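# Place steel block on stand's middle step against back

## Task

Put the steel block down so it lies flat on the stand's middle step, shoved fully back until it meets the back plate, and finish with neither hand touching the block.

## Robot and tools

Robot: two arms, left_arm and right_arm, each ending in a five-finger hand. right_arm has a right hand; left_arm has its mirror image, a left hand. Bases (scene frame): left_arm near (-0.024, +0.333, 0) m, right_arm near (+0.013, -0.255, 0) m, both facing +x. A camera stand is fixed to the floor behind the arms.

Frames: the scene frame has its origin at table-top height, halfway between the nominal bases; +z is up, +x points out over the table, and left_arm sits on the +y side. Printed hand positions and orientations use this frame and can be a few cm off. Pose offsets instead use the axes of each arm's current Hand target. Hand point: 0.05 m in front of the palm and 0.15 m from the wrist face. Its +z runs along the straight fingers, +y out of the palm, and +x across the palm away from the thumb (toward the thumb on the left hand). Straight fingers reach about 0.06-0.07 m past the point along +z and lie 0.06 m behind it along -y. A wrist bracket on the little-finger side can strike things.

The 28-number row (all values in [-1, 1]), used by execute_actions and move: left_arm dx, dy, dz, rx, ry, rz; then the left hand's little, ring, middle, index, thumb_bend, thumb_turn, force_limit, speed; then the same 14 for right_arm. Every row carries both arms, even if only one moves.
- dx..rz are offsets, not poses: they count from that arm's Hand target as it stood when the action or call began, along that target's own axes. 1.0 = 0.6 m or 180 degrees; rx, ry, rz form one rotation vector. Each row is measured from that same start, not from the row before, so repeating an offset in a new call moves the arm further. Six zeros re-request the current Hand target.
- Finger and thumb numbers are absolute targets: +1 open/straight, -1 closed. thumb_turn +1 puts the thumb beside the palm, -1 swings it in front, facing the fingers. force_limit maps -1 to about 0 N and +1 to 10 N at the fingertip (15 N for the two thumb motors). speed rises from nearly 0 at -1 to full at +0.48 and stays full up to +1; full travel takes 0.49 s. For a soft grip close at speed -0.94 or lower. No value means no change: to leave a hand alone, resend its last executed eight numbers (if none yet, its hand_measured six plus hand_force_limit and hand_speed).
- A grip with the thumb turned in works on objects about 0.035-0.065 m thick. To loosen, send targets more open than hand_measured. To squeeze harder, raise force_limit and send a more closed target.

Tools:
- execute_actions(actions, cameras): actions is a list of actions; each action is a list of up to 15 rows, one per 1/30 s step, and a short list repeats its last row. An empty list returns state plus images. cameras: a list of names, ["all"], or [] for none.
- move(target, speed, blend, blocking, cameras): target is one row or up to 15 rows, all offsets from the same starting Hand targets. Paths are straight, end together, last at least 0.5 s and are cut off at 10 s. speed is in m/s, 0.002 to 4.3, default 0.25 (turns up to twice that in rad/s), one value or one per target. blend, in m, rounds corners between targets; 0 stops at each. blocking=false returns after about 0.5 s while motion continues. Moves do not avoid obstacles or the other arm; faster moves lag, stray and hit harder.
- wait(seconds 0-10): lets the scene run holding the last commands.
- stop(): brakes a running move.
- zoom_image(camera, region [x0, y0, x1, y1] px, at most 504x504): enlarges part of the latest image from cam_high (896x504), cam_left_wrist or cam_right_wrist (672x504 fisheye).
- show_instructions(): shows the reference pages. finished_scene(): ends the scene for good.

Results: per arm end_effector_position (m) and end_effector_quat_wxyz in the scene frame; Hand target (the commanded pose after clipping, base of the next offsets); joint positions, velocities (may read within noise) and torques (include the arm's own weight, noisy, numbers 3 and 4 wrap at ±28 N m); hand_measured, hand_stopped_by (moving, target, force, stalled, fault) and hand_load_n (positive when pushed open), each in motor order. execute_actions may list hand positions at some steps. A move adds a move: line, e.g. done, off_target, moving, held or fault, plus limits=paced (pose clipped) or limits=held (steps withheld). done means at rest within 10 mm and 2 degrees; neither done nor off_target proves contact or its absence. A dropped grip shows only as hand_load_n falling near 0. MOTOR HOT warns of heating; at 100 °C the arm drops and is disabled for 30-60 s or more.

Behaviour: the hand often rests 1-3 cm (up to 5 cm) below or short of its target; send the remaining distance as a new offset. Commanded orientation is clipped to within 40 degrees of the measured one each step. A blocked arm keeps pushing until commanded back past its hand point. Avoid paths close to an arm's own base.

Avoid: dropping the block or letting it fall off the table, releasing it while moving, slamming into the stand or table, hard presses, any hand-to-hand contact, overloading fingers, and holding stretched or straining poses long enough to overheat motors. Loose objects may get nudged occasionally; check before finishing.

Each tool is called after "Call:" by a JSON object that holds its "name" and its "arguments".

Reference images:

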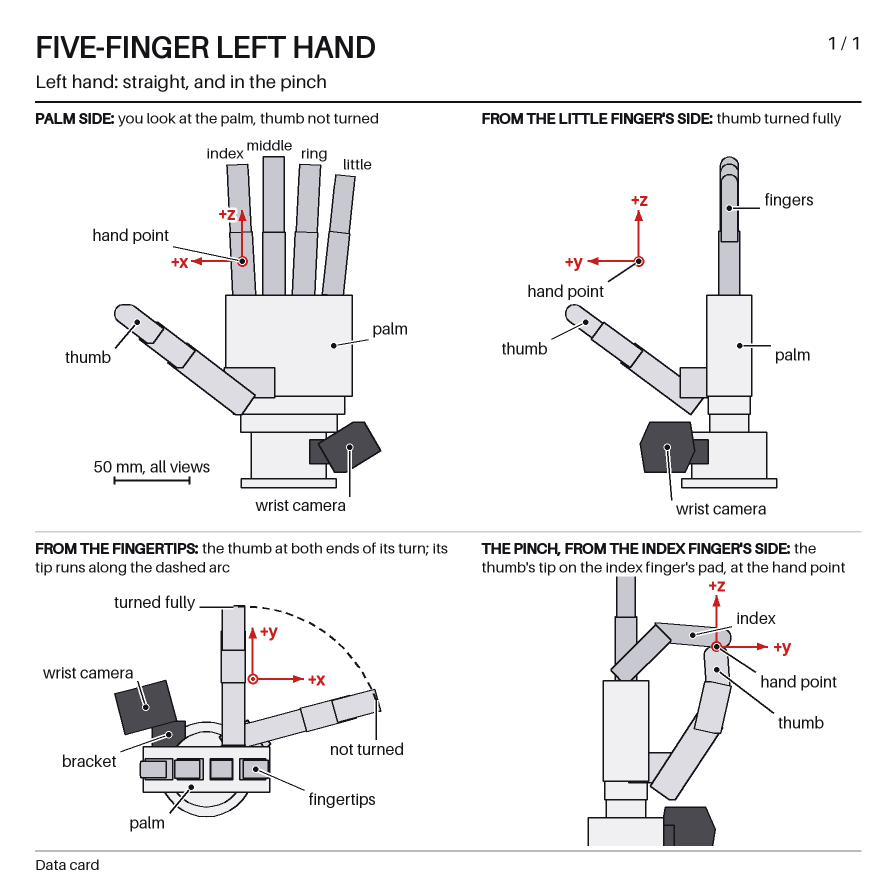

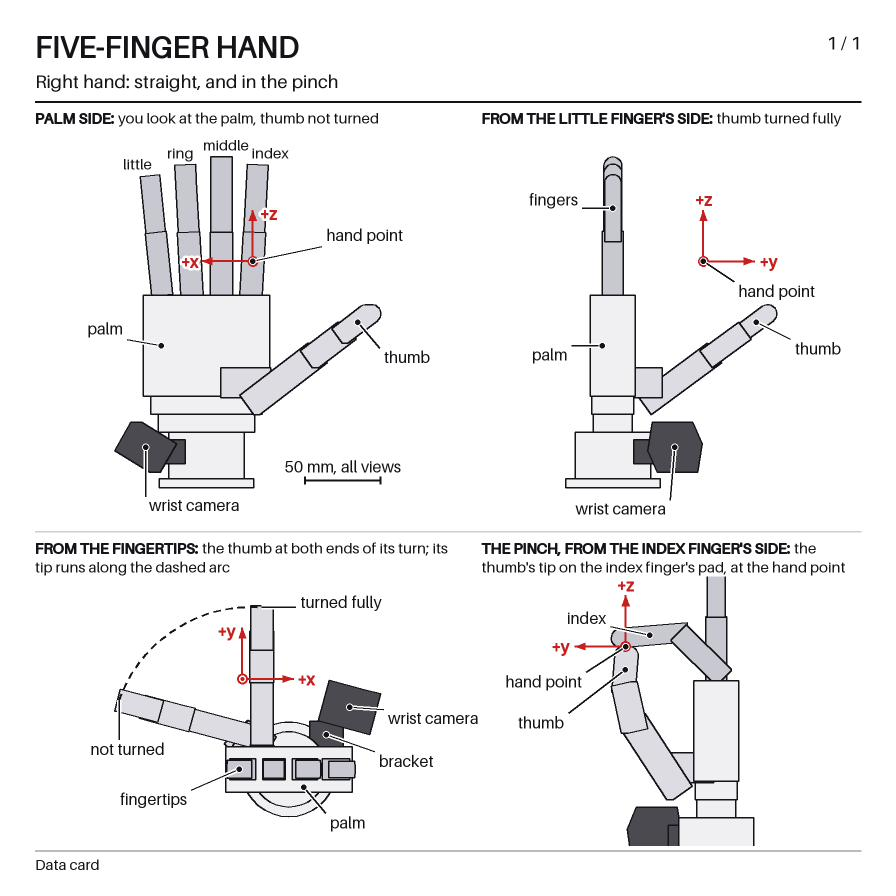

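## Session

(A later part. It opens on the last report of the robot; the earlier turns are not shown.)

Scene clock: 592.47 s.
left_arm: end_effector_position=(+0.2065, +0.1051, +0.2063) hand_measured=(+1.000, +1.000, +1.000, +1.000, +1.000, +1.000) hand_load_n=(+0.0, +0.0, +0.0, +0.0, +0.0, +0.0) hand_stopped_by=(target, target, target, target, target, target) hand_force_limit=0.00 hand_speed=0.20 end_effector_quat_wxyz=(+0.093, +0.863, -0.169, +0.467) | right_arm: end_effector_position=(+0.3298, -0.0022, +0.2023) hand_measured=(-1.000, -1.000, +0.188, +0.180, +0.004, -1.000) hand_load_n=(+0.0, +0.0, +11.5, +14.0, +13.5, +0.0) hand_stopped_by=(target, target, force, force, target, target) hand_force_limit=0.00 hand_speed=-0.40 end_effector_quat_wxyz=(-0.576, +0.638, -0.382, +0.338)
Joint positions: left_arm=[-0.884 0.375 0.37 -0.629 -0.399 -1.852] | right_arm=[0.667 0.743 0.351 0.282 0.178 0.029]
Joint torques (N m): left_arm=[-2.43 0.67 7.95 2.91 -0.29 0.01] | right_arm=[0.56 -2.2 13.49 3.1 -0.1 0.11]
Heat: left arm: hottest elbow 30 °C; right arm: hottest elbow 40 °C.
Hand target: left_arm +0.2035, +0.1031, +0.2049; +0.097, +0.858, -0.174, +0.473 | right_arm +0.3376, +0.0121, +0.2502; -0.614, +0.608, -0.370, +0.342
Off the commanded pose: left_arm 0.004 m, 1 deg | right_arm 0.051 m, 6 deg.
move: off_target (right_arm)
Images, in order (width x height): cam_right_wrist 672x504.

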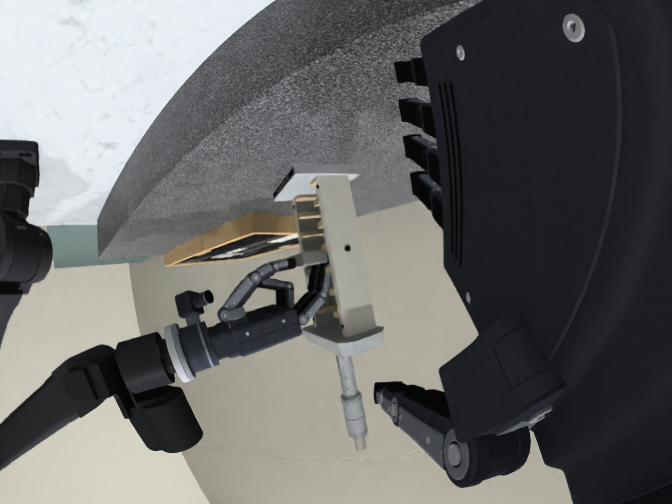

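Call:
{"name": "move", "arguments": {"target": [0,0,0,0,0,0,1,1,1,1,1,1,0,0.2,0,-0.006,0.0,0.003,0,0,-1,-1,0.15,0.15,0.0,-1,0.0,-0.4], "speed": 0.06, "cameras": ["cam_right_wrist"]}}

Call:
{"name": "zoom_image", "arguments": {"camera": "cam_right_wrist", "region": [300, 235, 340, 280]}}

Scene clock: 593.70 s.
left_arm: end_effector_position=(+0.2065, +0.1051, +0.2063) hand_measured=(+1.000, +1.000, +1.000, +1.000, +1.000, +1.000) hand_load_n=(+0.0, +0.0, +0.0, +0.0, -0.5, +0.0) hand_stopped_by=(target, target, target, target, target, target) hand_force_limit=0.00 hand_speed=0.20 end_effector_quat_wxyz=(+0.093, +0.863, -0.169, +0.467) | right_arm: end_effector_position=(+0.3297, -0.0023, +0.2029) hand_measured=(-1.000, -1.000, +0.188, +0.180, +0.004, -1.000) hand_load_n=(+0.0, +0.0, +11.5, +13.0, +13.0, +0.0) hand_stopped_by=(target, target, force, force, target, target) hand_force_limit=0.00 hand_speed=-0.40 end_effector_quat_wxyz=(-0.577, +0.638, -0.382, +0.338)
Joint positions: left_arm=[-0.884 0.375 0.37 -0.629 -0.399 -1.852] | right_arm=[0.667 0.742 0.351 0.282 0.178 0.029]
Joint torques (N m): left_arm=[-2.49 0.67 8.12 3.03 -0.3 0.03] | right_arm=[0.56 -2.37 13.6 3.22 -0.08 0.09]
Heat: left arm: hottest elbow 30 °C; right arm: hottest elbow 40 °C.
Hand target: left_arm +0.2035, +0.1031, +0.2049; +0.097, +0.858, -0.174, +0.473 | right_arm +0.3377, +0.0120, +0.2538; -0.617, +0.605, -0.368, +0.344
Off the commanded pose: left_arm 0.004 m, 1 deg | right_arm 0.053 m, 6 deg.
move: off_target (right_arm)
Images, in order (width x height): cam_right_wrist 672x504.

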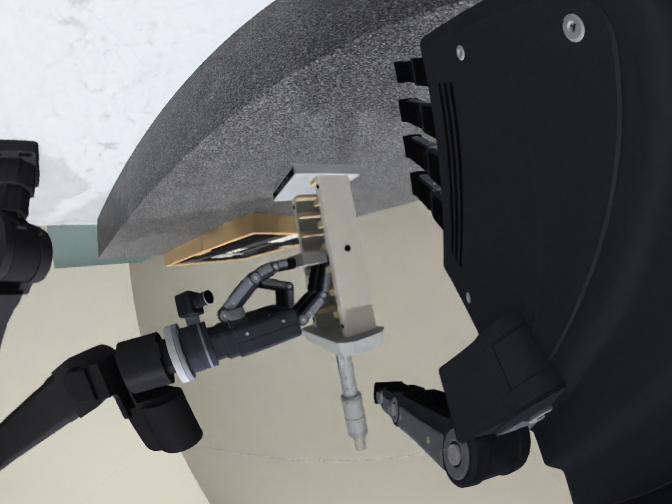

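Scaled by 11.200 from the camera's 672x504 image, which has a finer 960x720 frame.

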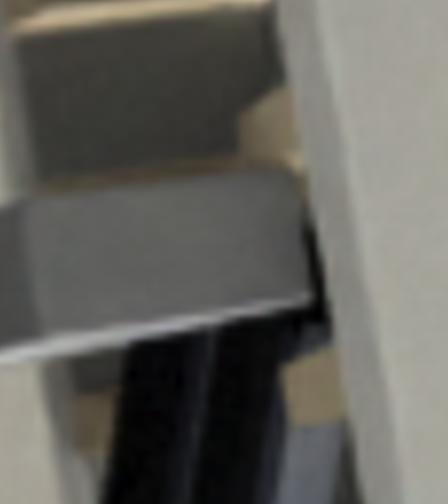

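Call:
{"name": "move", "arguments": {"target": [0,0,0,0,0,0,1,1,1,1,1,1,0,0.2,0,-0.006,0.0,0.001,0,0,-1,-1,0.15,0.15,0.0,-1,0.0,-0.4], "speed": 0.06}}

Call:
{"name": "move", "arguments": {"target": [0,0,0,0,0,0,1,1,1,1,1,1,0,0.2,0,-0.004,0.0,0.00,0,0,-1,-1,0.15,0.15,0.0,-1,0.0,-0.4], "speed": 0.06}}

Call:
{"name": "zoom_image", "arguments": {"camera": "cam_right_wrist", "region": [300, 235, 340, 280]}}

Scene clock: 594.97 s.
left_arm: end_effector_position=(+0.2065, +0.1051, +0.2063) hand_measured=(+1.000, +1.000, +1.000, +1.000, +1.000, +1.000) hand_load_n=(+0.0, +0.0, +0.0, +0.0, +0.0, +0.0) hand_stopped_by=(target, target, target, target, target, target) hand_force_limit=0.00 hand_speed=0.20 end_effector_quat_wxyz=(+0.093, +0.863, -0.169, +0.467) | right_arm: end_effector_position=(+0.3293, -0.0026, +0.2051) hand_measured=(-1.000, -1.000, +0.188, +0.180, +0.004, -1.000) hand_load_n=(+0.0, +0.0, +11.5, +13.0, +13.5, +0.0) hand_stopped_by=(target, target, force, force, target, target) hand_force_limit=0.00 hand_speed=-0.40 end_effector_quat_wxyz=(-0.579, +0.636, -0.381, +0.339)
Joint positions: left_arm=[-0.884 0.375 0.37 -0.629 -0.399 -1.852] | right_arm=[0.667 0.736 0.351 0.282 0.178 0.029]
Joint torques (N m): left_arm=[-2.49 0.56 8.09 2.69 -0.28 0.06] | right_arm=[0.62 -2.37 14.01 2.89 -0.09 0.09]
Heat: left arm: hottest elbow 30 °C; right arm: hottest elbow 40 °C.
Hand target: left_arm +0.2035, +0.1031, +0.2049; +0.097, +0.858, -0.174, +0.473 | right_arm +0.3378, +0.0119, +0.2574; -0.618, +0.604, -0.367, +0.344
Off the commanded pose: left_arm 0.004 m, 1 deg | right_arm 0.055 m, 6 deg.
move: off_target (right_arm)

Scene clock: 595.67 s.
left_arm: end_effector_position=(+0.2065, +0.1051, +0.2063) hand_measured=(+1.000, +1.000, +1.000, +1.000, +1.000, +1.000) hand_load_n=(+0.0, +0.0, +0.5, +0.0, +0.0, -0.5) hand_stopped_by=(target, target, target, target, target, target) hand_force_limit=0.00 hand_speed=0.20 end_effector_quat_wxyz=(+0.093, +0.863, -0.169, +0.467) | right_arm: end_effector_position=(+0.3290, -0.0028, +0.2073) hand_measured=(-1.000, -1.000, +0.188, +0.180, +0.004, -1.000) hand_load_n=(+0.5, +0.0, +11.5, +13.0, +13.5, +0.0) hand_stopped_by=(target, target, force, force, target, target) hand_force_limit=0.00 hand_speed=-0.40 end_effector_quat_wxyz=(-0.581, +0.634, -0.381, +0.339)
Joint positions: left_arm=[-0.884 0.375 0.37 -0.629 -0.399 -1.852] | right_arm=[0.667 0.73 0.351 0.282 0.178 0.029]
Joint torques (N m): left_arm=[-3.19 0.5 8.05 2.78 -0.3 -0.01] | right_arm=[0.56 -2.32 14.49 2.47 -0.1 0.09]
Heat: left arm: hottest elbow 30 °C; right arm: hottest elbow 40 °C.
Hand target: left_arm +0.2035, +0.1031, +0.2049; +0.097, +0.858, -0.174, +0.473 | right_arm +0.3379, +0.0118, +0.2598; -0.618, +0.604, -0.367, +0.344
Off the commanded pose: left_arm 0.004 m, 1 deg | right_arm 0.055 m, 6 deg.
move: off_target (right_arm)

Scaled by 11.200 from the camera's 672x504 image, which has a finer 960x720 frame.
This view is cut from an older image: the scene may have changed since it was taken.

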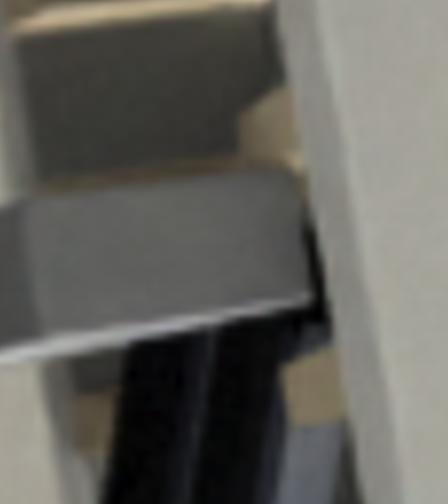

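Call:
{"name": "move", "arguments": {"target": [0,0,0,0,0,0,1,1,1,1,1,1,0,0.2,0,0.003,0.001,-0.002,0,0,-1,-1,0.15,0.15,0.0,-1,0.0,-0.4], "speed": 0.06, "cameras": ["cam_right_wrist","cam_left_wrist"]}}

Call:
{"name": "zoom_image", "arguments": {"camera": "cam_right_wrist", "region": [300, 235, 340, 280]}}

Call:
{"name": "zoom_image", "arguments": {"camera": "cam_left_wrist", "region": [330, 120, 410, 200]}}

Scene clock: 597.10 s.
left_arm: end_effector_position=(+0.2065, +0.1051, +0.2063) hand_measured=(+1.000, +1.000, +1.000, +1.000, +1.000, +1.000) hand_load_n=(+0.0, +0.0, +0.0, +0.0, +0.0, +0.0) hand_stopped_by=(target, target, target, target, target, target) hand_force_limit=0.00 hand_speed=0.20 end_effector_quat_wxyz=(+0.093, +0.863, -0.169, +0.467) | right_arm: end_effector_position=(+0.3288, -0.0030, +0.2083) hand_measured=(-1.000, -1.000, +0.188, +0.180, +0.004, -1.000) hand_load_n=(+0.0, +0.0, +11.5, +13.0, +13.0, +0.0) hand_stopped_by=(target, target, force, force, target, target) hand_force_limit=0.00 hand_speed=-0.40 end_effector_quat_wxyz=(-0.582, +0.634, -0.380, +0.340)
Joint positions: left_arm=[-0.884 0.375 0.37 -0.629 -0.399 -1.852] | right_arm=[0.667 0.727 0.351 0.282 0.178 0.029]
Joint torques (N m): left_arm=[-2.49 0.97 8.12 2.74 -0.27 0.01] | right_arm=[0.56 -1.79 14.57 2.33 -0.14 0.1]
Heat: left arm: hottest elbow 30 °C; right arm: hottest elbow 40 °C.
Hand target: left_arm +0.2035, +0.1031, +0.2049; +0.097, +0.858, -0.174, +0.473 | right_arm +0.3383, +0.0121, +0.2581; -0.616, +0.606, -0.369, +0.343
Off the commanded pose: left_arm 0.004 m, 1 deg | right_arm 0.053 m, 5 deg.
move: off_target (right_arm)
Images, in order (width x height): cam_left_wrist 672x504, cam_right_wrist 672x504.

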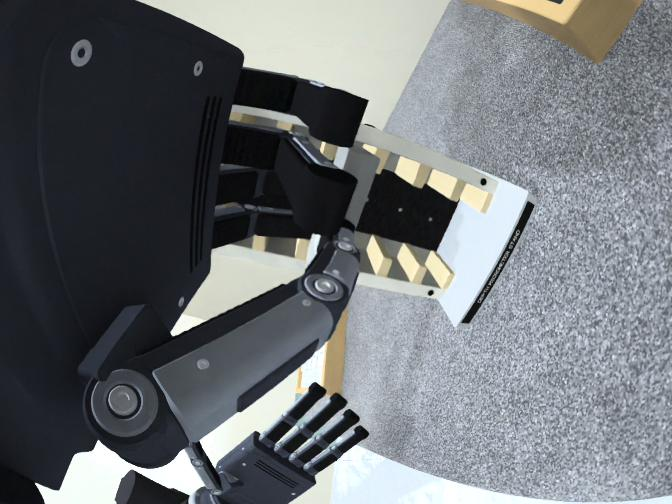

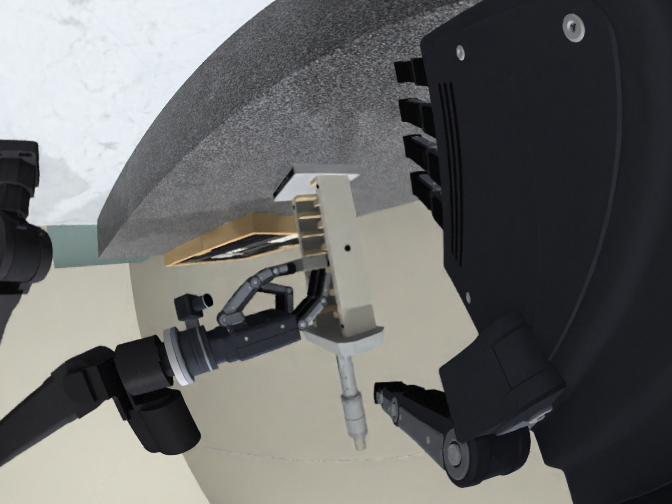

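Scaled by 11.200 from the camera's 672x504 image, which has a finer 960x720 frame.

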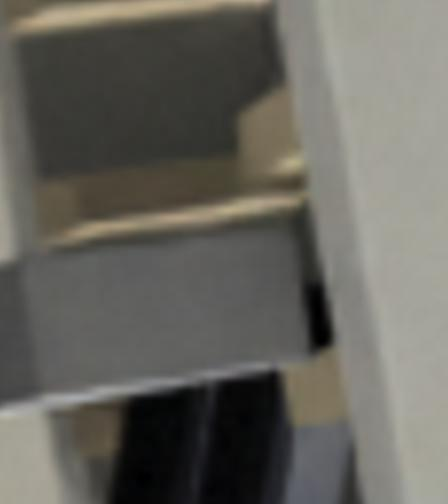

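Scaled by 6.300 from the camera's 672x504 image, which has a finer 960x720 frame.

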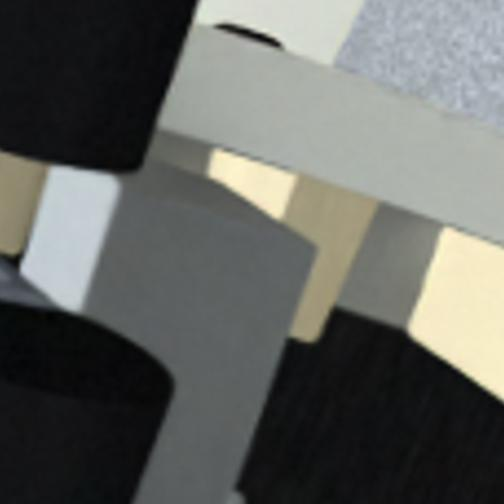

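Call:
{"name": "move", "arguments": {"target": [0,0,0,0,0,0,1,1,1,1,1,1,0,0.2,0,0.004,0,-0.008,0,0,-1,-1,0.15,0.15,0.0,-1,0.0,-0.4], "speed": 0.06}}

Scene clock: 598.63 s.
left_arm: end_effector_position=(+0.2065, +0.1051, +0.2063) hand_measured=(+1.000, +1.000, +1.000, +1.000, +1.000, +1.000) hand_load_n=(+0.0, +0.0, +0.0, +0.0, +0.0, +0.0) hand_stopped_by=(target, target, target, target, target, target) hand_force_limit=0.00 hand_speed=0.20 end_effector_quat_wxyz=(+0.093, +0.863, -0.169, +0.467) | right_arm: end_effector_position=(+0.3265, -0.0044, +0.2001) hand_measured=(-1.000, -1.000, +0.188, +0.180, +0.004, -1.000) hand_load_n=(+0.0, +0.0, +11.5, +13.5, +13.5, -0.5) hand_stopped_by=(target, target, force, force, target, target) hand_force_limit=0.00 hand_speed=-0.40 end_effector_quat_wxyz=(-0.571, +0.644, -0.384, +0.335)
Joint positions: left_arm=[-0.884 0.375 0.37 -0.629 -0.399 -1.852] | right_arm=[0.667 0.727 0.351 0.251 0.177 0.029]
Joint torques (N m): left_arm=[-2.73 0.97 8.03 2.95 -0.28 0.07] | right_arm=[0.32 -1.9 15.41 2.13 -0.17 0.14]
Heat: left arm: hottest elbow 30 °C; right arm: hottest elbow 40 °C.
Hand target: left_arm +0.2035, +0.1031, +0.2049; +0.097, +0.858, -0.174, +0.473 | right_arm +0.3383, +0.0122, +0.2555; -0.608, +0.614, -0.373, +0.338
Off the commanded pose: left_arm 0.004 m, 1 deg | right_arm 0.059 m, 6 deg.
move: off_target (right_arm)

Call:
{"name": "move", "arguments": {"target": [0,0,0,0,0,0,1,1,1,1,1,1,0,0.2,0,-0.0075,0,0,0,0,-1,-1,0.15,0.15,0.0,-1,0.0,-0.4], "speed": 0.06, "cameras": ["cam_right_wrist","cam_left_wrist"]}}

Call:
{"name": "zoom_image", "arguments": {"camera": "cam_right_wrist", "region": [300, 235, 340, 280]}}

Scene clock: 600.17 s.
left_arm: end_effector_position=(+0.2065, +0.1051, +0.2063) hand_measured=(+1.000, +1.000, +1.000, +1.000, +1.000, +1.000) hand_load_n=(-0.5, +0.0, +0.0, +0.0, +0.0, +0.0) hand_stopped_by=(target, target, target, target, target, target) hand_force_limit=0.00 hand_speed=0.20 end_effector_quat_wxyz=(+0.093, +0.863, -0.169, +0.467) | right_arm: end_effector_position=(+0.3254, -0.0051, +0.1996) hand_measured=(-1.000, -1.000, +0.188, +0.180, +0.004, -1.000) hand_load_n=(+0.0, +0.0, +11.5, +13.0, +13.5, +0.0) hand_stopped_by=(target, target, force, force, target, target) hand_force_limit=0.00 hand_speed=-0.40 end_effector_quat_wxyz=(-0.567, +0.647, -0.385, +0.333)
Joint positions: left_arm=[-0.884 0.375 0.37 -0.629 -0.399 -1.852] | right_arm=[0.667 0.722 0.356 0.23 0.176 0.029]
Joint torques (N m): left_arm=[-2.78 0.62 8.16 2.92 -0.3 -0.04] | right_arm=[0.26 -2.08 15.75 2.25 -0.2 0.14]
Heat: left arm: hottest elbow 30 °C; right arm: hottest elbow 41 °C.
Hand target: left_arm +0.2035, +0.1031, +0.2049; +0.097, +0.858, -0.174, +0.473 | right_arm +0.3385, +0.0121, +0.2599; -0.608, +0.614, -0.373, +0.338
Off the commanded pose: left_arm 0.004 m, 1 deg | right_arm 0.064 m, 6 deg.
move: off_target (right_arm)
Images, in order (width x height): cam_left_wrist 672x504, cam_right_wrist 672x504.

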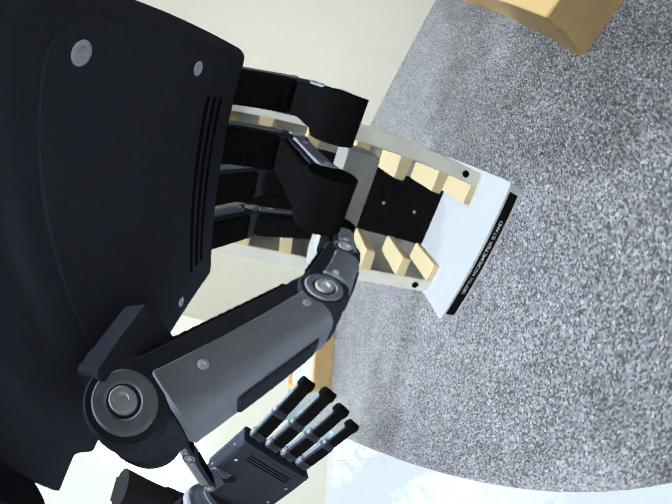

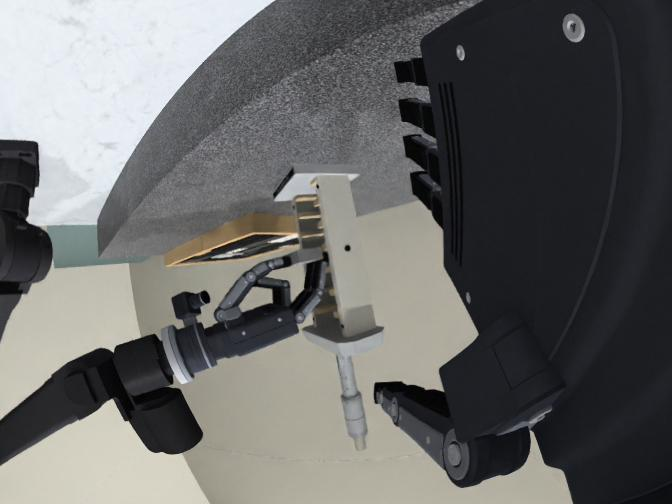

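Scaled by 11.200 from the camera's 672x504 image, which has a finer 960x720 frame.

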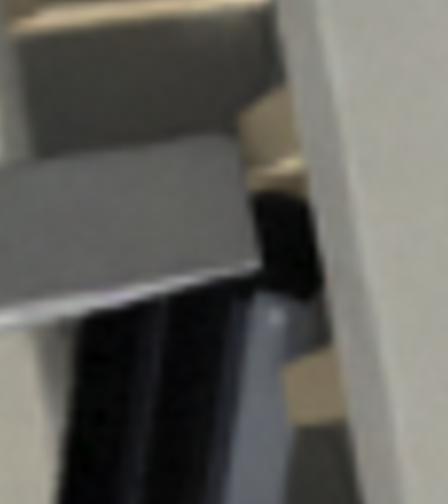

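Call:
{"name": "move", "arguments": {"target": [0,0,0,0,0,0,1,1,1,1,1,1,0,0.2,0,-0.010,-0.010,0.006,0,0,-1,-1,0.15,0.15,0.0,-1,0.0,-0.4], "speed": 0.08}}

Scene clock: 601.77 s.
left_arm: end_effector_position=(+0.2065, +0.1051, +0.2063) hand_measured=(+1.000, +1.000, +1.000, +1.000, +1.000, +1.000) hand_load_n=(+0.0, +0.0, +0.0, +0.0, +0.0, +0.0) hand_stopped_by=(target, target, target, target, target, target) hand_force_limit=0.00 hand_speed=0.20 end_effector_quat_wxyz=(+0.093, +0.863, -0.169, +0.467) | right_arm: end_effector_position=(+0.3238, -0.0064, +0.2068) hand_measured=(-1.000, -1.000, +0.188, +0.180, +0.004, -1.000) hand_load_n=(+0.0, +0.0, +11.5, +13.0, +13.5, +0.0) hand_stopped_by=(target, target, force, force, target, target) hand_force_limit=0.00 hand_speed=-0.40 end_effector_quat_wxyz=(-0.574, +0.642, -0.383, +0.336)
Joint positions: left_arm=[-0.884 0.375 0.37 -0.629 -0.399 -1.852] | right_arm=[0.667 0.7 0.357 0.224 0.176 0.029]
Joint torques (N m): left_arm=[-2.26 1.44 8.21 2.96 -0.31 0.02] | right_arm=[0.56 -2.26 15.31 2.33 0.06 0.11]
Heat: left arm: hottest elbow 30 °C; right arm: hottest elbow 41 °C.
Hand target: left_arm +0.2035, +0.1031, +0.2049; +0.097, +0.858, -0.174, +0.473 | right_arm +0.3336, +0.0090, +0.2664; -0.614, +0.608, -0.370, +0.342
Off the commanded pose: left_arm 0.004 m, 1 deg | right_arm 0.062 m, 6 deg.
move: off_target (right_arm)

Call:
{"name": "move", "arguments": {"target": [0,0,0,0,0,0,1,1,1,1,1,1,0,0.2,0,-0.003,0.022,0,0,0,-1,-1,0.15,0.15,0.0,-1,0.0,-0.4], "speed": 0.06, "cameras": ["cam_right_wrist","cam_left_wrist"]}}

Call:
{"name": "zoom_image", "arguments": {"camera": "cam_right_wrist", "region": [300, 235, 340, 280]}}

Call:
{"name": "zoom_image", "arguments": {"camera": "cam_left_wrist", "region": [330, 120, 410, 200]}}

Scene clock: 603.23 s.
left_arm: end_effector_position=(+0.2065, +0.1051, +0.2063) hand_measured=(+1.000, +1.000, +1.000, +1.000, +1.000, +1.000) hand_load_n=(+0.0, +0.0, +0.0, +0.0, +0.0, +0.0) hand_stopped_by=(target, target, target, target, target, target) hand_force_limit=0.00 hand_speed=0.20 end_effector_quat_wxyz=(+0.093, +0.863, -0.169, +0.467) | right_arm: end_effector_position=(+0.3270, -0.0038, +0.2100) hand_measured=(-1.000, -1.000, +0.188, +0.180, +0.004, -1.000) hand_load_n=(+0.0, +0.0, +11.5, +12.5, +13.5, -0.5) hand_stopped_by=(target, target, force, force, target, target) hand_force_limit=0.00 hand_speed=-0.40 end_effector_quat_wxyz=(-0.573, +0.642, -0.383, +0.336)
Joint positions: left_arm=[-0.884 0.375 0.37 -0.629 -0.399 -1.852] | right_arm=[0.667 0.714 0.371 0.224 0.176 0.029]
Joint torques (N m): left_arm=[-2.9 0.44 8.03 2.82 -0.31 0.02] | right_arm=[-0.03 -0.79 15.82 3.33 -0.36 0.11]
Heat: left arm: hottest elbow 30 °C; right arm: hottest elbow 41 °C.
Hand target: left_arm +0.2035, +0.1031, +0.2049; +0.097, +0.858, -0.174, +0.473 | right_arm +0.3451, +0.0156, +0.2679; -0.614, +0.608, -0.370, +0.342
Off the commanded pose: left_arm 0.004 m, 1 deg | right_arm 0.064 m, 6 deg.
move: off_target (right_arm)
Images, in order (width x height): cam_left_wrist 672x504, cam_right_wrist 672x504.

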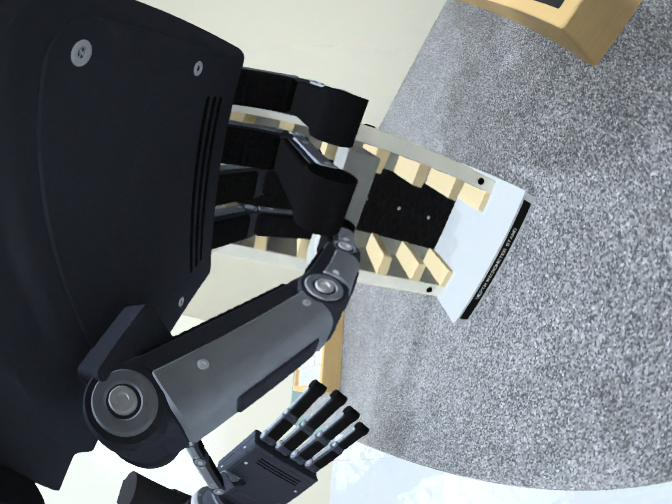

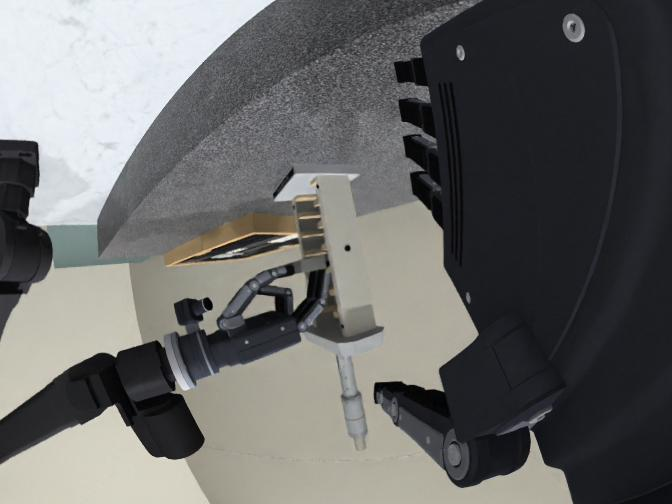

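Scaled by 11.200 from the camera's 672x504 image, which has a finer 960x720 frame.

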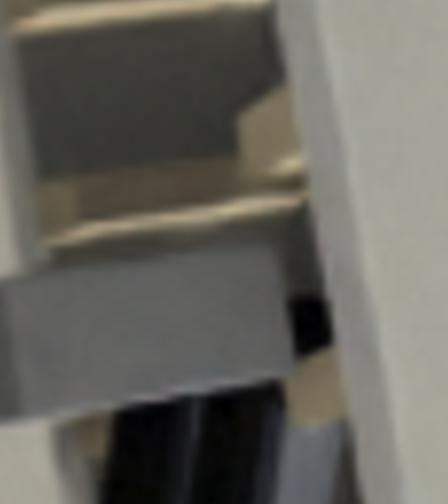

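Scaled by 6.300 from the camera's 672x504 image, which has a finer 960x720 frame.

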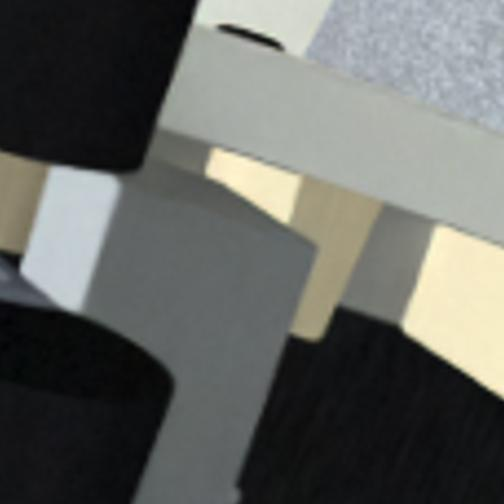

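Call:
{"name": "move", "arguments": {"target": [0,0,0,0,0,0,1,1,1,1,1,1,0,0.2,0,0.005,0.006,-0.005,0,0,-1,-1,0.15,0.15,0.0,-1,0.0,-0.4], "speed": 0.06, "cameras": ["cam_right_wrist","cam_left_wrist"]}}

Call:
{"name": "zoom_image", "arguments": {"camera": "cam_right_wrist", "region": [300, 235, 340, 280]}}

Scene clock: 605.30 s.
left_arm: end_effector_position=(+0.2065, +0.1051, +0.2063) hand_measured=(+1.000, +1.000, +1.000, +1.000, +1.000, +1.000) hand_load_n=(+0.0, +0.0, +0.0, +0.0, +0.0, +0.0) hand_stopped_by=(target, target, target, target, target, target) hand_force_limit=0.00 hand_speed=0.20 end_effector_quat_wxyz=(+0.093, +0.863, -0.169, +0.467) | right_arm: end_effector_position=(+0.3304, -0.0018, +0.2091) hand_measured=(-1.000, -1.000, +0.188, +0.180, +0.004, -1.000) hand_load_n=(+0.0, +0.5, +11.5, +12.5, +13.5, -0.5) hand_stopped_by=(target, target, force, force, target, target) hand_force_limit=0.00 hand_speed=-0.40 end_effector_quat_wxyz=(-0.570, +0.645, -0.384, +0.335)
Joint positions: left_arm=[-0.884 0.375 0.37 -0.629 -0.399 -1.852] | right_arm=[0.666 0.734 0.381 0.224 0.177 0.029]
Joint torques (N m): left_arm=[-3.08 -0.03 8.08 2.86 -0.31 -0.01] | right_arm=[-0.32 -0.62 15.76 3.06 -0.53 0.13]
Heat: left arm: hottest elbow 30 °C; right arm: hottest elbow 41 °C.
Hand target: left_arm +0.2035, +0.1031, +0.2049; +0.097, +0.858, -0.174, +0.473 | right_arm +0.3481, +0.0174, +0.2648; -0.609, +0.613, -0.372, +0.339
Off the commanded pose: left_arm 0.004 m, 1 deg | right_arm 0.062 m, 6 deg.
move: off_target (right_arm)
Images, in order (width x height): cam_left_wrist 672x504, cam_right_wrist 672x504.

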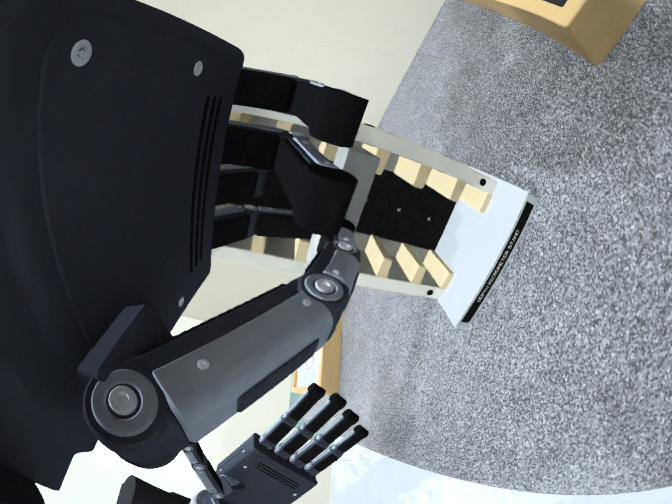

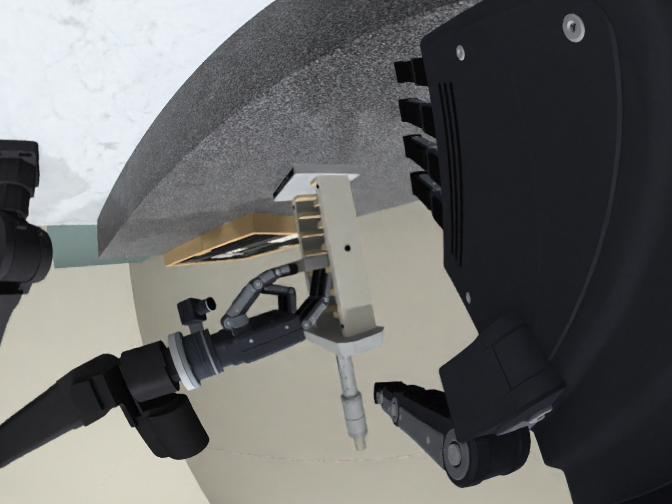

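Scaled by 11.200 from the camera's 672x504 image, which has a finer 960x720 frame.

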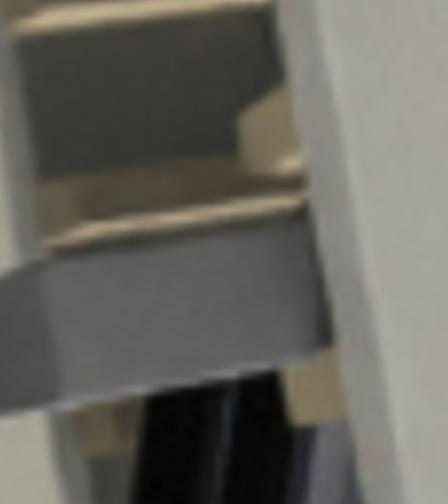

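Call:
{"name": "move", "arguments": {"target": [0,0,0,0,0,0,1,1,1,1,1,1,0,0.2,0,0.006,-0.003,-0.004,0,0,-1,-1,0.15,0.15,0.0,-1,0.0,-0.4], "speed": 0.06, "cameras": ["cam_right_wrist","cam_left_wrist"]}}

Call:
{"name": "zoom_image", "arguments": {"camera": "cam_right_wrist", "region": [300, 235, 340, 280]}}

Scene clock: 606.87 s.
left_arm: end_effector_position=(+0.2065, +0.1051, +0.2063) hand_measured=(+1.000, +1.000, +1.000, +1.000, +1.000, +1.000) hand_load_n=(+0.0, +0.0, +0.0, +0.0, +0.0, +0.0) hand_stopped_by=(target, target, target, target, target, target) hand_force_limit=0.00 hand_speed=0.20 end_effector_quat_wxyz=(+0.093, +0.863, -0.169, +0.467) | right_arm: end_effector_position=(+0.3303, -0.0017, +0.2091) hand_measured=(-1.000, -1.000, +0.188, +0.180, +0.004, -1.000) hand_load_n=(+0.0, +0.0, +11.5, +13.0, +13.5, +0.0) hand_stopped_by=(target, target, force, force, target, target) hand_force_limit=0.00 hand_speed=-0.40 end_effector_quat_wxyz=(-0.570, +0.645, -0.384, +0.335)
Joint positions: left_arm=[-0.884 0.375 0.37 -0.629 -0.399 -1.852] | right_arm=[0.666 0.734 0.381 0.224 0.176 0.029]
Joint torques (N m): left_arm=[-2.67 1.2 8.01 2.86 -0.28 0] | right_arm=[-0.21 -0.56 15.71 2.54 -0.5 0.15]
Heat: left arm: hottest elbow 30 °C; right arm: hottest elbow 42 °C.
Hand target: left_arm +0.2035, +0.1031, +0.2049; +0.097, +0.858, -0.174, +0.473 | right_arm +0.3463, +0.0167, +0.2613; -0.606, +0.616, -0.374, +0.336
Off the commanded pose: left_arm 0.004 m, 1 deg | right_arm 0.058 m, 5 deg.
move: off_target (right_arm)
Images, in order (width x height): cam_left_wrist 672x504, cam_right_wrist 672x504.

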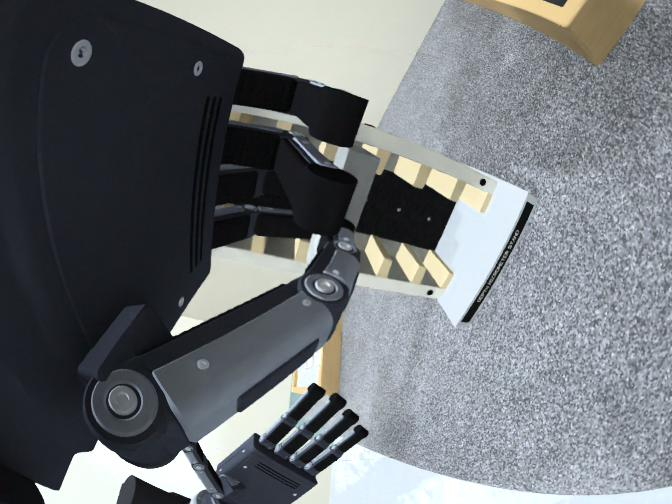

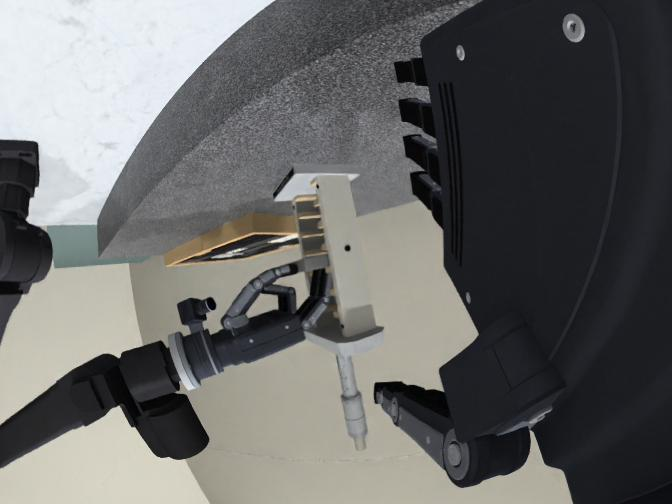

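Scaled by 11.200 from the camera's 672x504 image, which has a finer 960x720 frame.

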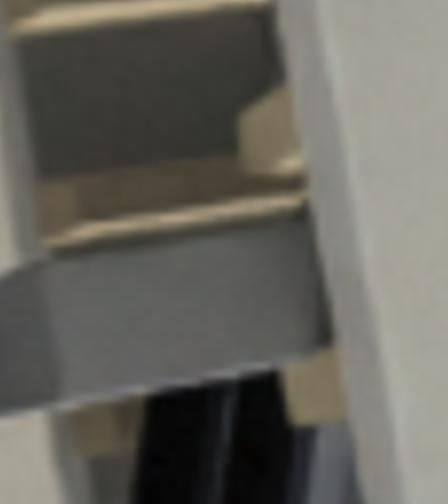

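Call:
{"name": "move", "arguments": {"target": [0,0,0,0,0,0,1,1,1,1,1,1,0,0.2,0,0.004,0,-0.004,0,0,-1,-1,0.15,0.15,0.0,-1,0.0,-0.4], "speed": 0.03, "cameras": ["cam_right_wrist","cam_left_wrist"]}}

Call:
{"name": "zoom_image", "arguments": {"camera": "cam_right_wrist", "region": [300, 235, 340, 280]}}

Scene clock: 608.17 s.
left_arm: end_effector_position=(+0.2065, +0.1051, +0.2063) hand_measured=(+1.000, +1.000, +1.000, +1.000, +1.000, +1.000) hand_load_n=(+0.0, +0.0, +0.0, +0.0, +0.0, +0.0) hand_stopped_by=(target, target, target, target, target, target) hand_force_limit=0.00 hand_speed=0.20 end_effector_quat_wxyz=(+0.093, +0.863, -0.169, +0.467) | right_arm: end_effector_position=(+0.3310, -0.0013, +0.2090) hand_measured=(-1.000, -1.000, +0.188, +0.180, +0.004, -1.000) hand_load_n=(+0.0, +0.0, +11.5, +13.0, +13.5, -0.5) hand_stopped_by=(target, target, force, force, target, target) hand_force_limit=0.00 hand_speed=-0.40 end_effector_quat_wxyz=(-0.569, +0.646, -0.385, +0.334)
Joint positions: left_arm=[-0.884 0.375 0.37 -0.629 -0.399 -1.852] | right_arm=[0.666 0.737 0.385 0.22 0.176 0.029]
Joint torques (N m): left_arm=[-2.67 0.5 7.98 2.82 -0.33 -0.05] | right_arm=[-0.15 -0.67 15.72 2.14 -0.54 0.18]
Heat: left arm: hottest elbow 30 °C; right arm: hottest elbow 42 °C.
Hand target: left_arm +0.2035, +0.1031, +0.2049; +0.097, +0.858, -0.174, +0.473 | right_arm +0.3463, +0.0166, +0.2588; -0.602, +0.620, -0.377, +0.334
Off the commanded pose: left_arm 0.004 m, 1 deg | right_arm 0.055 m, 5 deg.
move: off_target (right_arm)
Images, in order (width x height): cam_left_wrist 672x504, cam_right_wrist 672x504.

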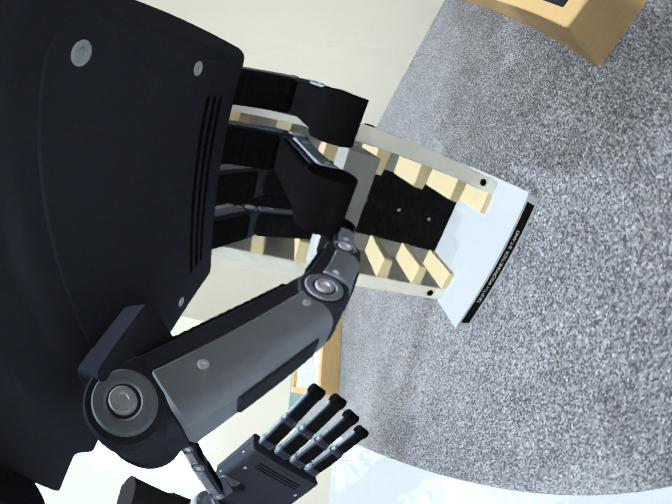

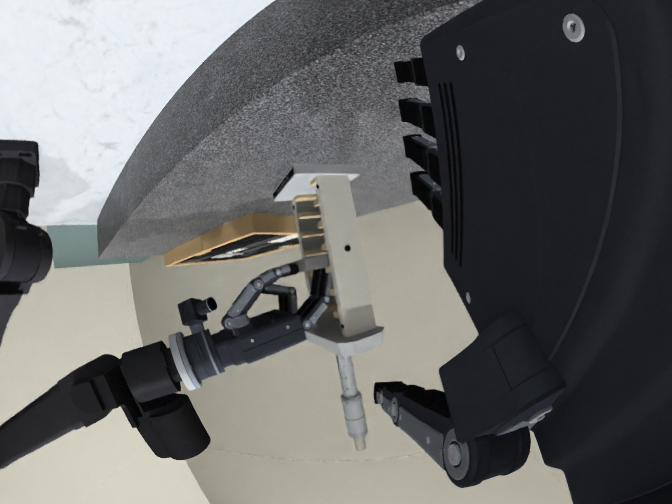

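Scaled by 11.200 from the camera's 672x504 image, which has a finer 960x720 frame.

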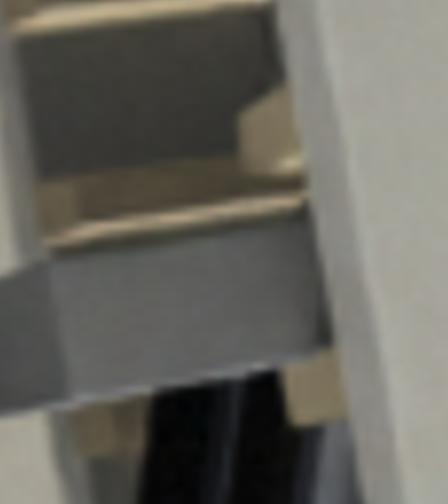

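Call:
{"name": "move", "arguments": {"target": [0,0,0,0,0,0,1,1,1,1,1,1,0,0.2,0,0.006,0.003,-0.002,0,0,-1,-1,0.15,0.15,0.0,-1,0.0,-0.4], "speed": 0.03, "cameras": ["cam_right_wrist","cam_left_wrist"]}}

Call:
{"name": "zoom_image", "arguments": {"camera": "cam_right_wrist", "region": [300, 235, 340, 280]}}

Scene clock: 609.90 s.
left_arm: end_effector_position=(+0.2065, +0.1051, +0.2063) hand_measured=(+1.000, +1.000, +1.000, +1.000, +1.000, +1.000) hand_load_n=(+0.0, +0.0, +0.0, -0.5, +0.0, +0.0) hand_stopped_by=(target, target, target, target, target, target) hand_force_limit=0.00 hand_speed=0.20 end_effector_quat_wxyz=(+0.093, +0.863, -0.169, +0.467) | right_arm: end_effector_position=(+0.3326, -0.0003, +0.2079) hand_measured=(-1.000, -1.000, +0.188, +0.180, +0.004, -1.000) hand_load_n=(+0.0, +0.0, +11.5, +13.0, +13.5, +0.0) hand_stopped_by=(target, target, force, force, target, target) hand_force_limit=0.00 hand_speed=-0.40 end_effector_quat_wxyz=(-0.566, +0.648, -0.386, +0.334)
Joint positions: left_arm=[-0.884 0.375 0.37 -0.629 -0.399 -1.852] | right_arm=[0.665 0.747 0.39 0.219 0.175 0.029]
Joint torques (N m): left_arm=[-3.02 0.79 8.09 3 -0.31 0.03] | right_arm=[-0.15 -0.56 15.24 2.45 -0.57 0.18]
Heat: left arm: hottest elbow 30 °C; right arm: hottest elbow 42 °C.
Hand target: left_arm +0.2035, +0.1031, +0.2049; +0.097, +0.858, -0.174, +0.473 | right_arm +0.3476, +0.0175, +0.2552; -0.600, +0.622, -0.378, +0.333
Off the commanded pose: left_arm 0.004 m, 1 deg | right_arm 0.053 m, 5 deg.
move: off_target (right_arm)
Images, in order (width x height): cam_left_wrist 672x504, cam_right_wrist 672x504.

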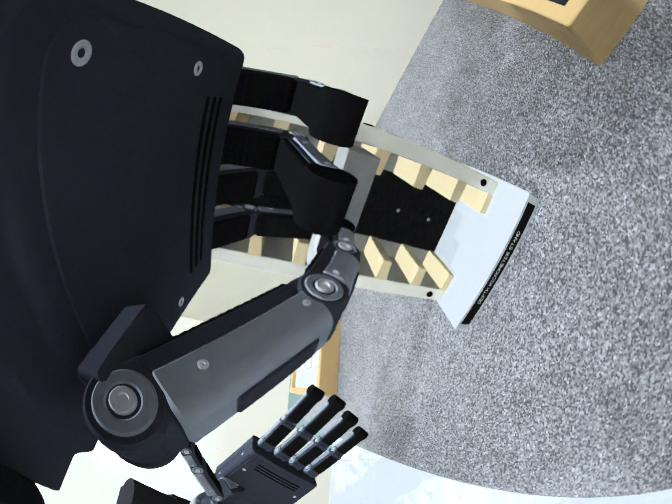

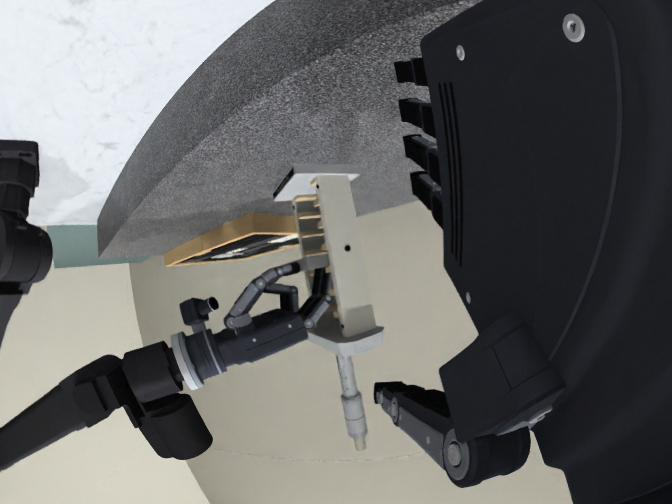

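Scaled by 11.200 from the camera's 672x504 image, which has a finer 960x720 frame.

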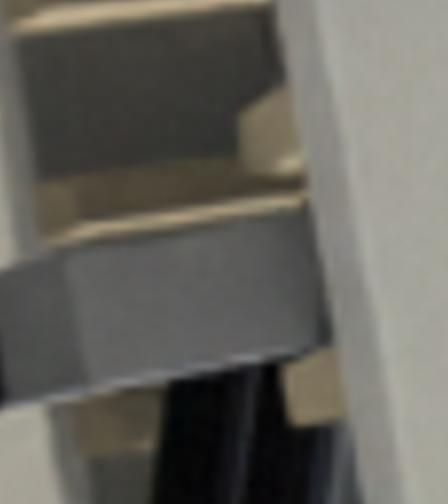

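Call:
{"name": "move", "arguments": {"target": [0,0,0,0,0,0,1,1,1,1,1,1,0,0.2,0,0.005,-0.001,0,0,0,-1,-1,0.15,0.15,0.0,-1,0.0,-0.4], "speed": 0.03, "cameras": ["cam_right_wrist","cam_left_wrist"]}}

Call:
{"name": "zoom_image", "arguments": {"camera": "cam_right_wrist", "region": [300, 235, 340, 280]}}

Call:
{"name": "zoom_image", "arguments": {"camera": "cam_left_wrist", "region": [330, 120, 410, 200]}}

Scene clock: 611.43 s.
left_arm: end_effector_position=(+0.2065, +0.1051, +0.2063) hand_measured=(+1.000, +1.000, +1.000, +1.000, +1.000, +1.000) hand_load_n=(+0.0, +0.0, +0.0, +0.0, +0.0, -0.5) hand_stopped_by=(target, target, target, target, target, target) hand_force_limit=0.00 hand_speed=0.20 end_effector_quat_wxyz=(+0.093, +0.863, -0.169, +0.467) | right_arm: end_effector_position=(+0.3327, -0.0003, +0.2075) hand_measured=(-1.000, -1.000, +0.188, +0.180, +0.004, -1.000) hand_load_n=(+0.0, +0.0, +11.5, +13.0, +13.5, +0.0) hand_stopped_by=(target, target, force, force, target, target) hand_force_limit=0.00 hand_speed=-0.40 end_effector_quat_wxyz=(-0.566, +0.648, -0.386, +0.333)
Joint positions: left_arm=[-0.884 0.375 0.37 -0.629 -0.399 -1.852] | right_arm=[0.664 0.748 0.39 0.219 0.175 0.029]
Joint torques (N m): left_arm=[-1.96 0.91 8.16 2.85 -0.27 -0.01] | right_arm=[-0.21 -0.73 14.68 2.89 -0.51 0.18]
Heat: left arm: hottest elbow 30 °C; right arm: hottest elbow 42 °C.
Hand target: left_arm +0.2035, +0.1031, +0.2049; +0.097, +0.858, -0.174, +0.473 | right_arm +0.3468, +0.0172, +0.2521; -0.600, +0.622, -0.378, +0.333
Off the commanded pose: left_arm 0.004 m, 1 deg | right_arm 0.050 m, 5 deg.
move: off_target (right_arm)
Images, in order (width x height): cam_left_wrist 672x504, cam_right_wrist 672x504.

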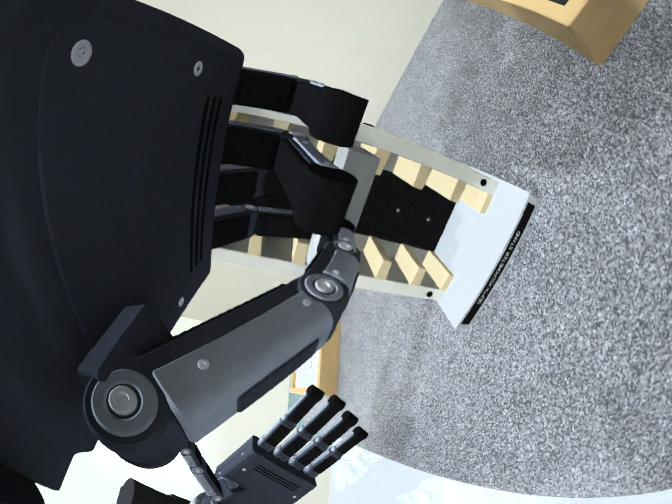

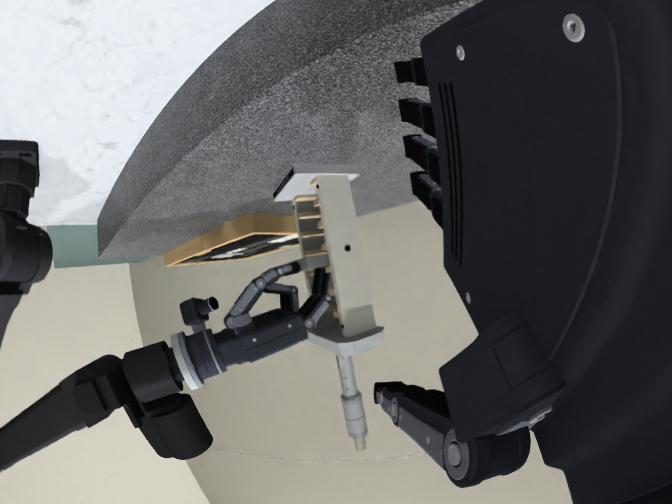

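Scaled by 11.200 from the camera's 672x504 image, which has a finer 960x720 frame.

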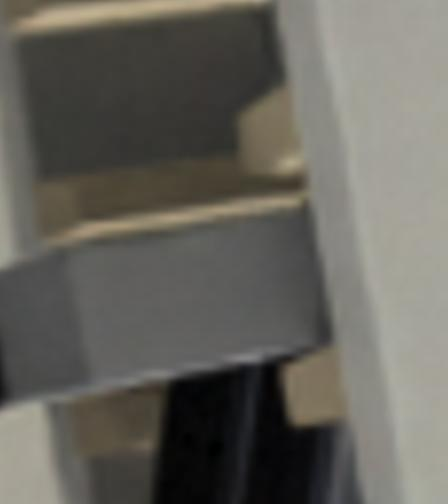

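Scaled by 6.300 from the camera's 672x504 image, which has a finer 960x720 frame.

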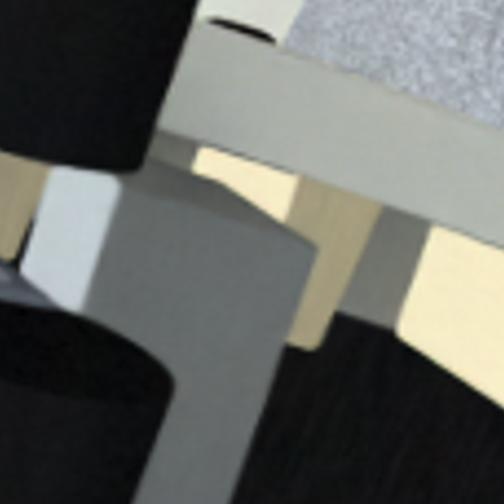

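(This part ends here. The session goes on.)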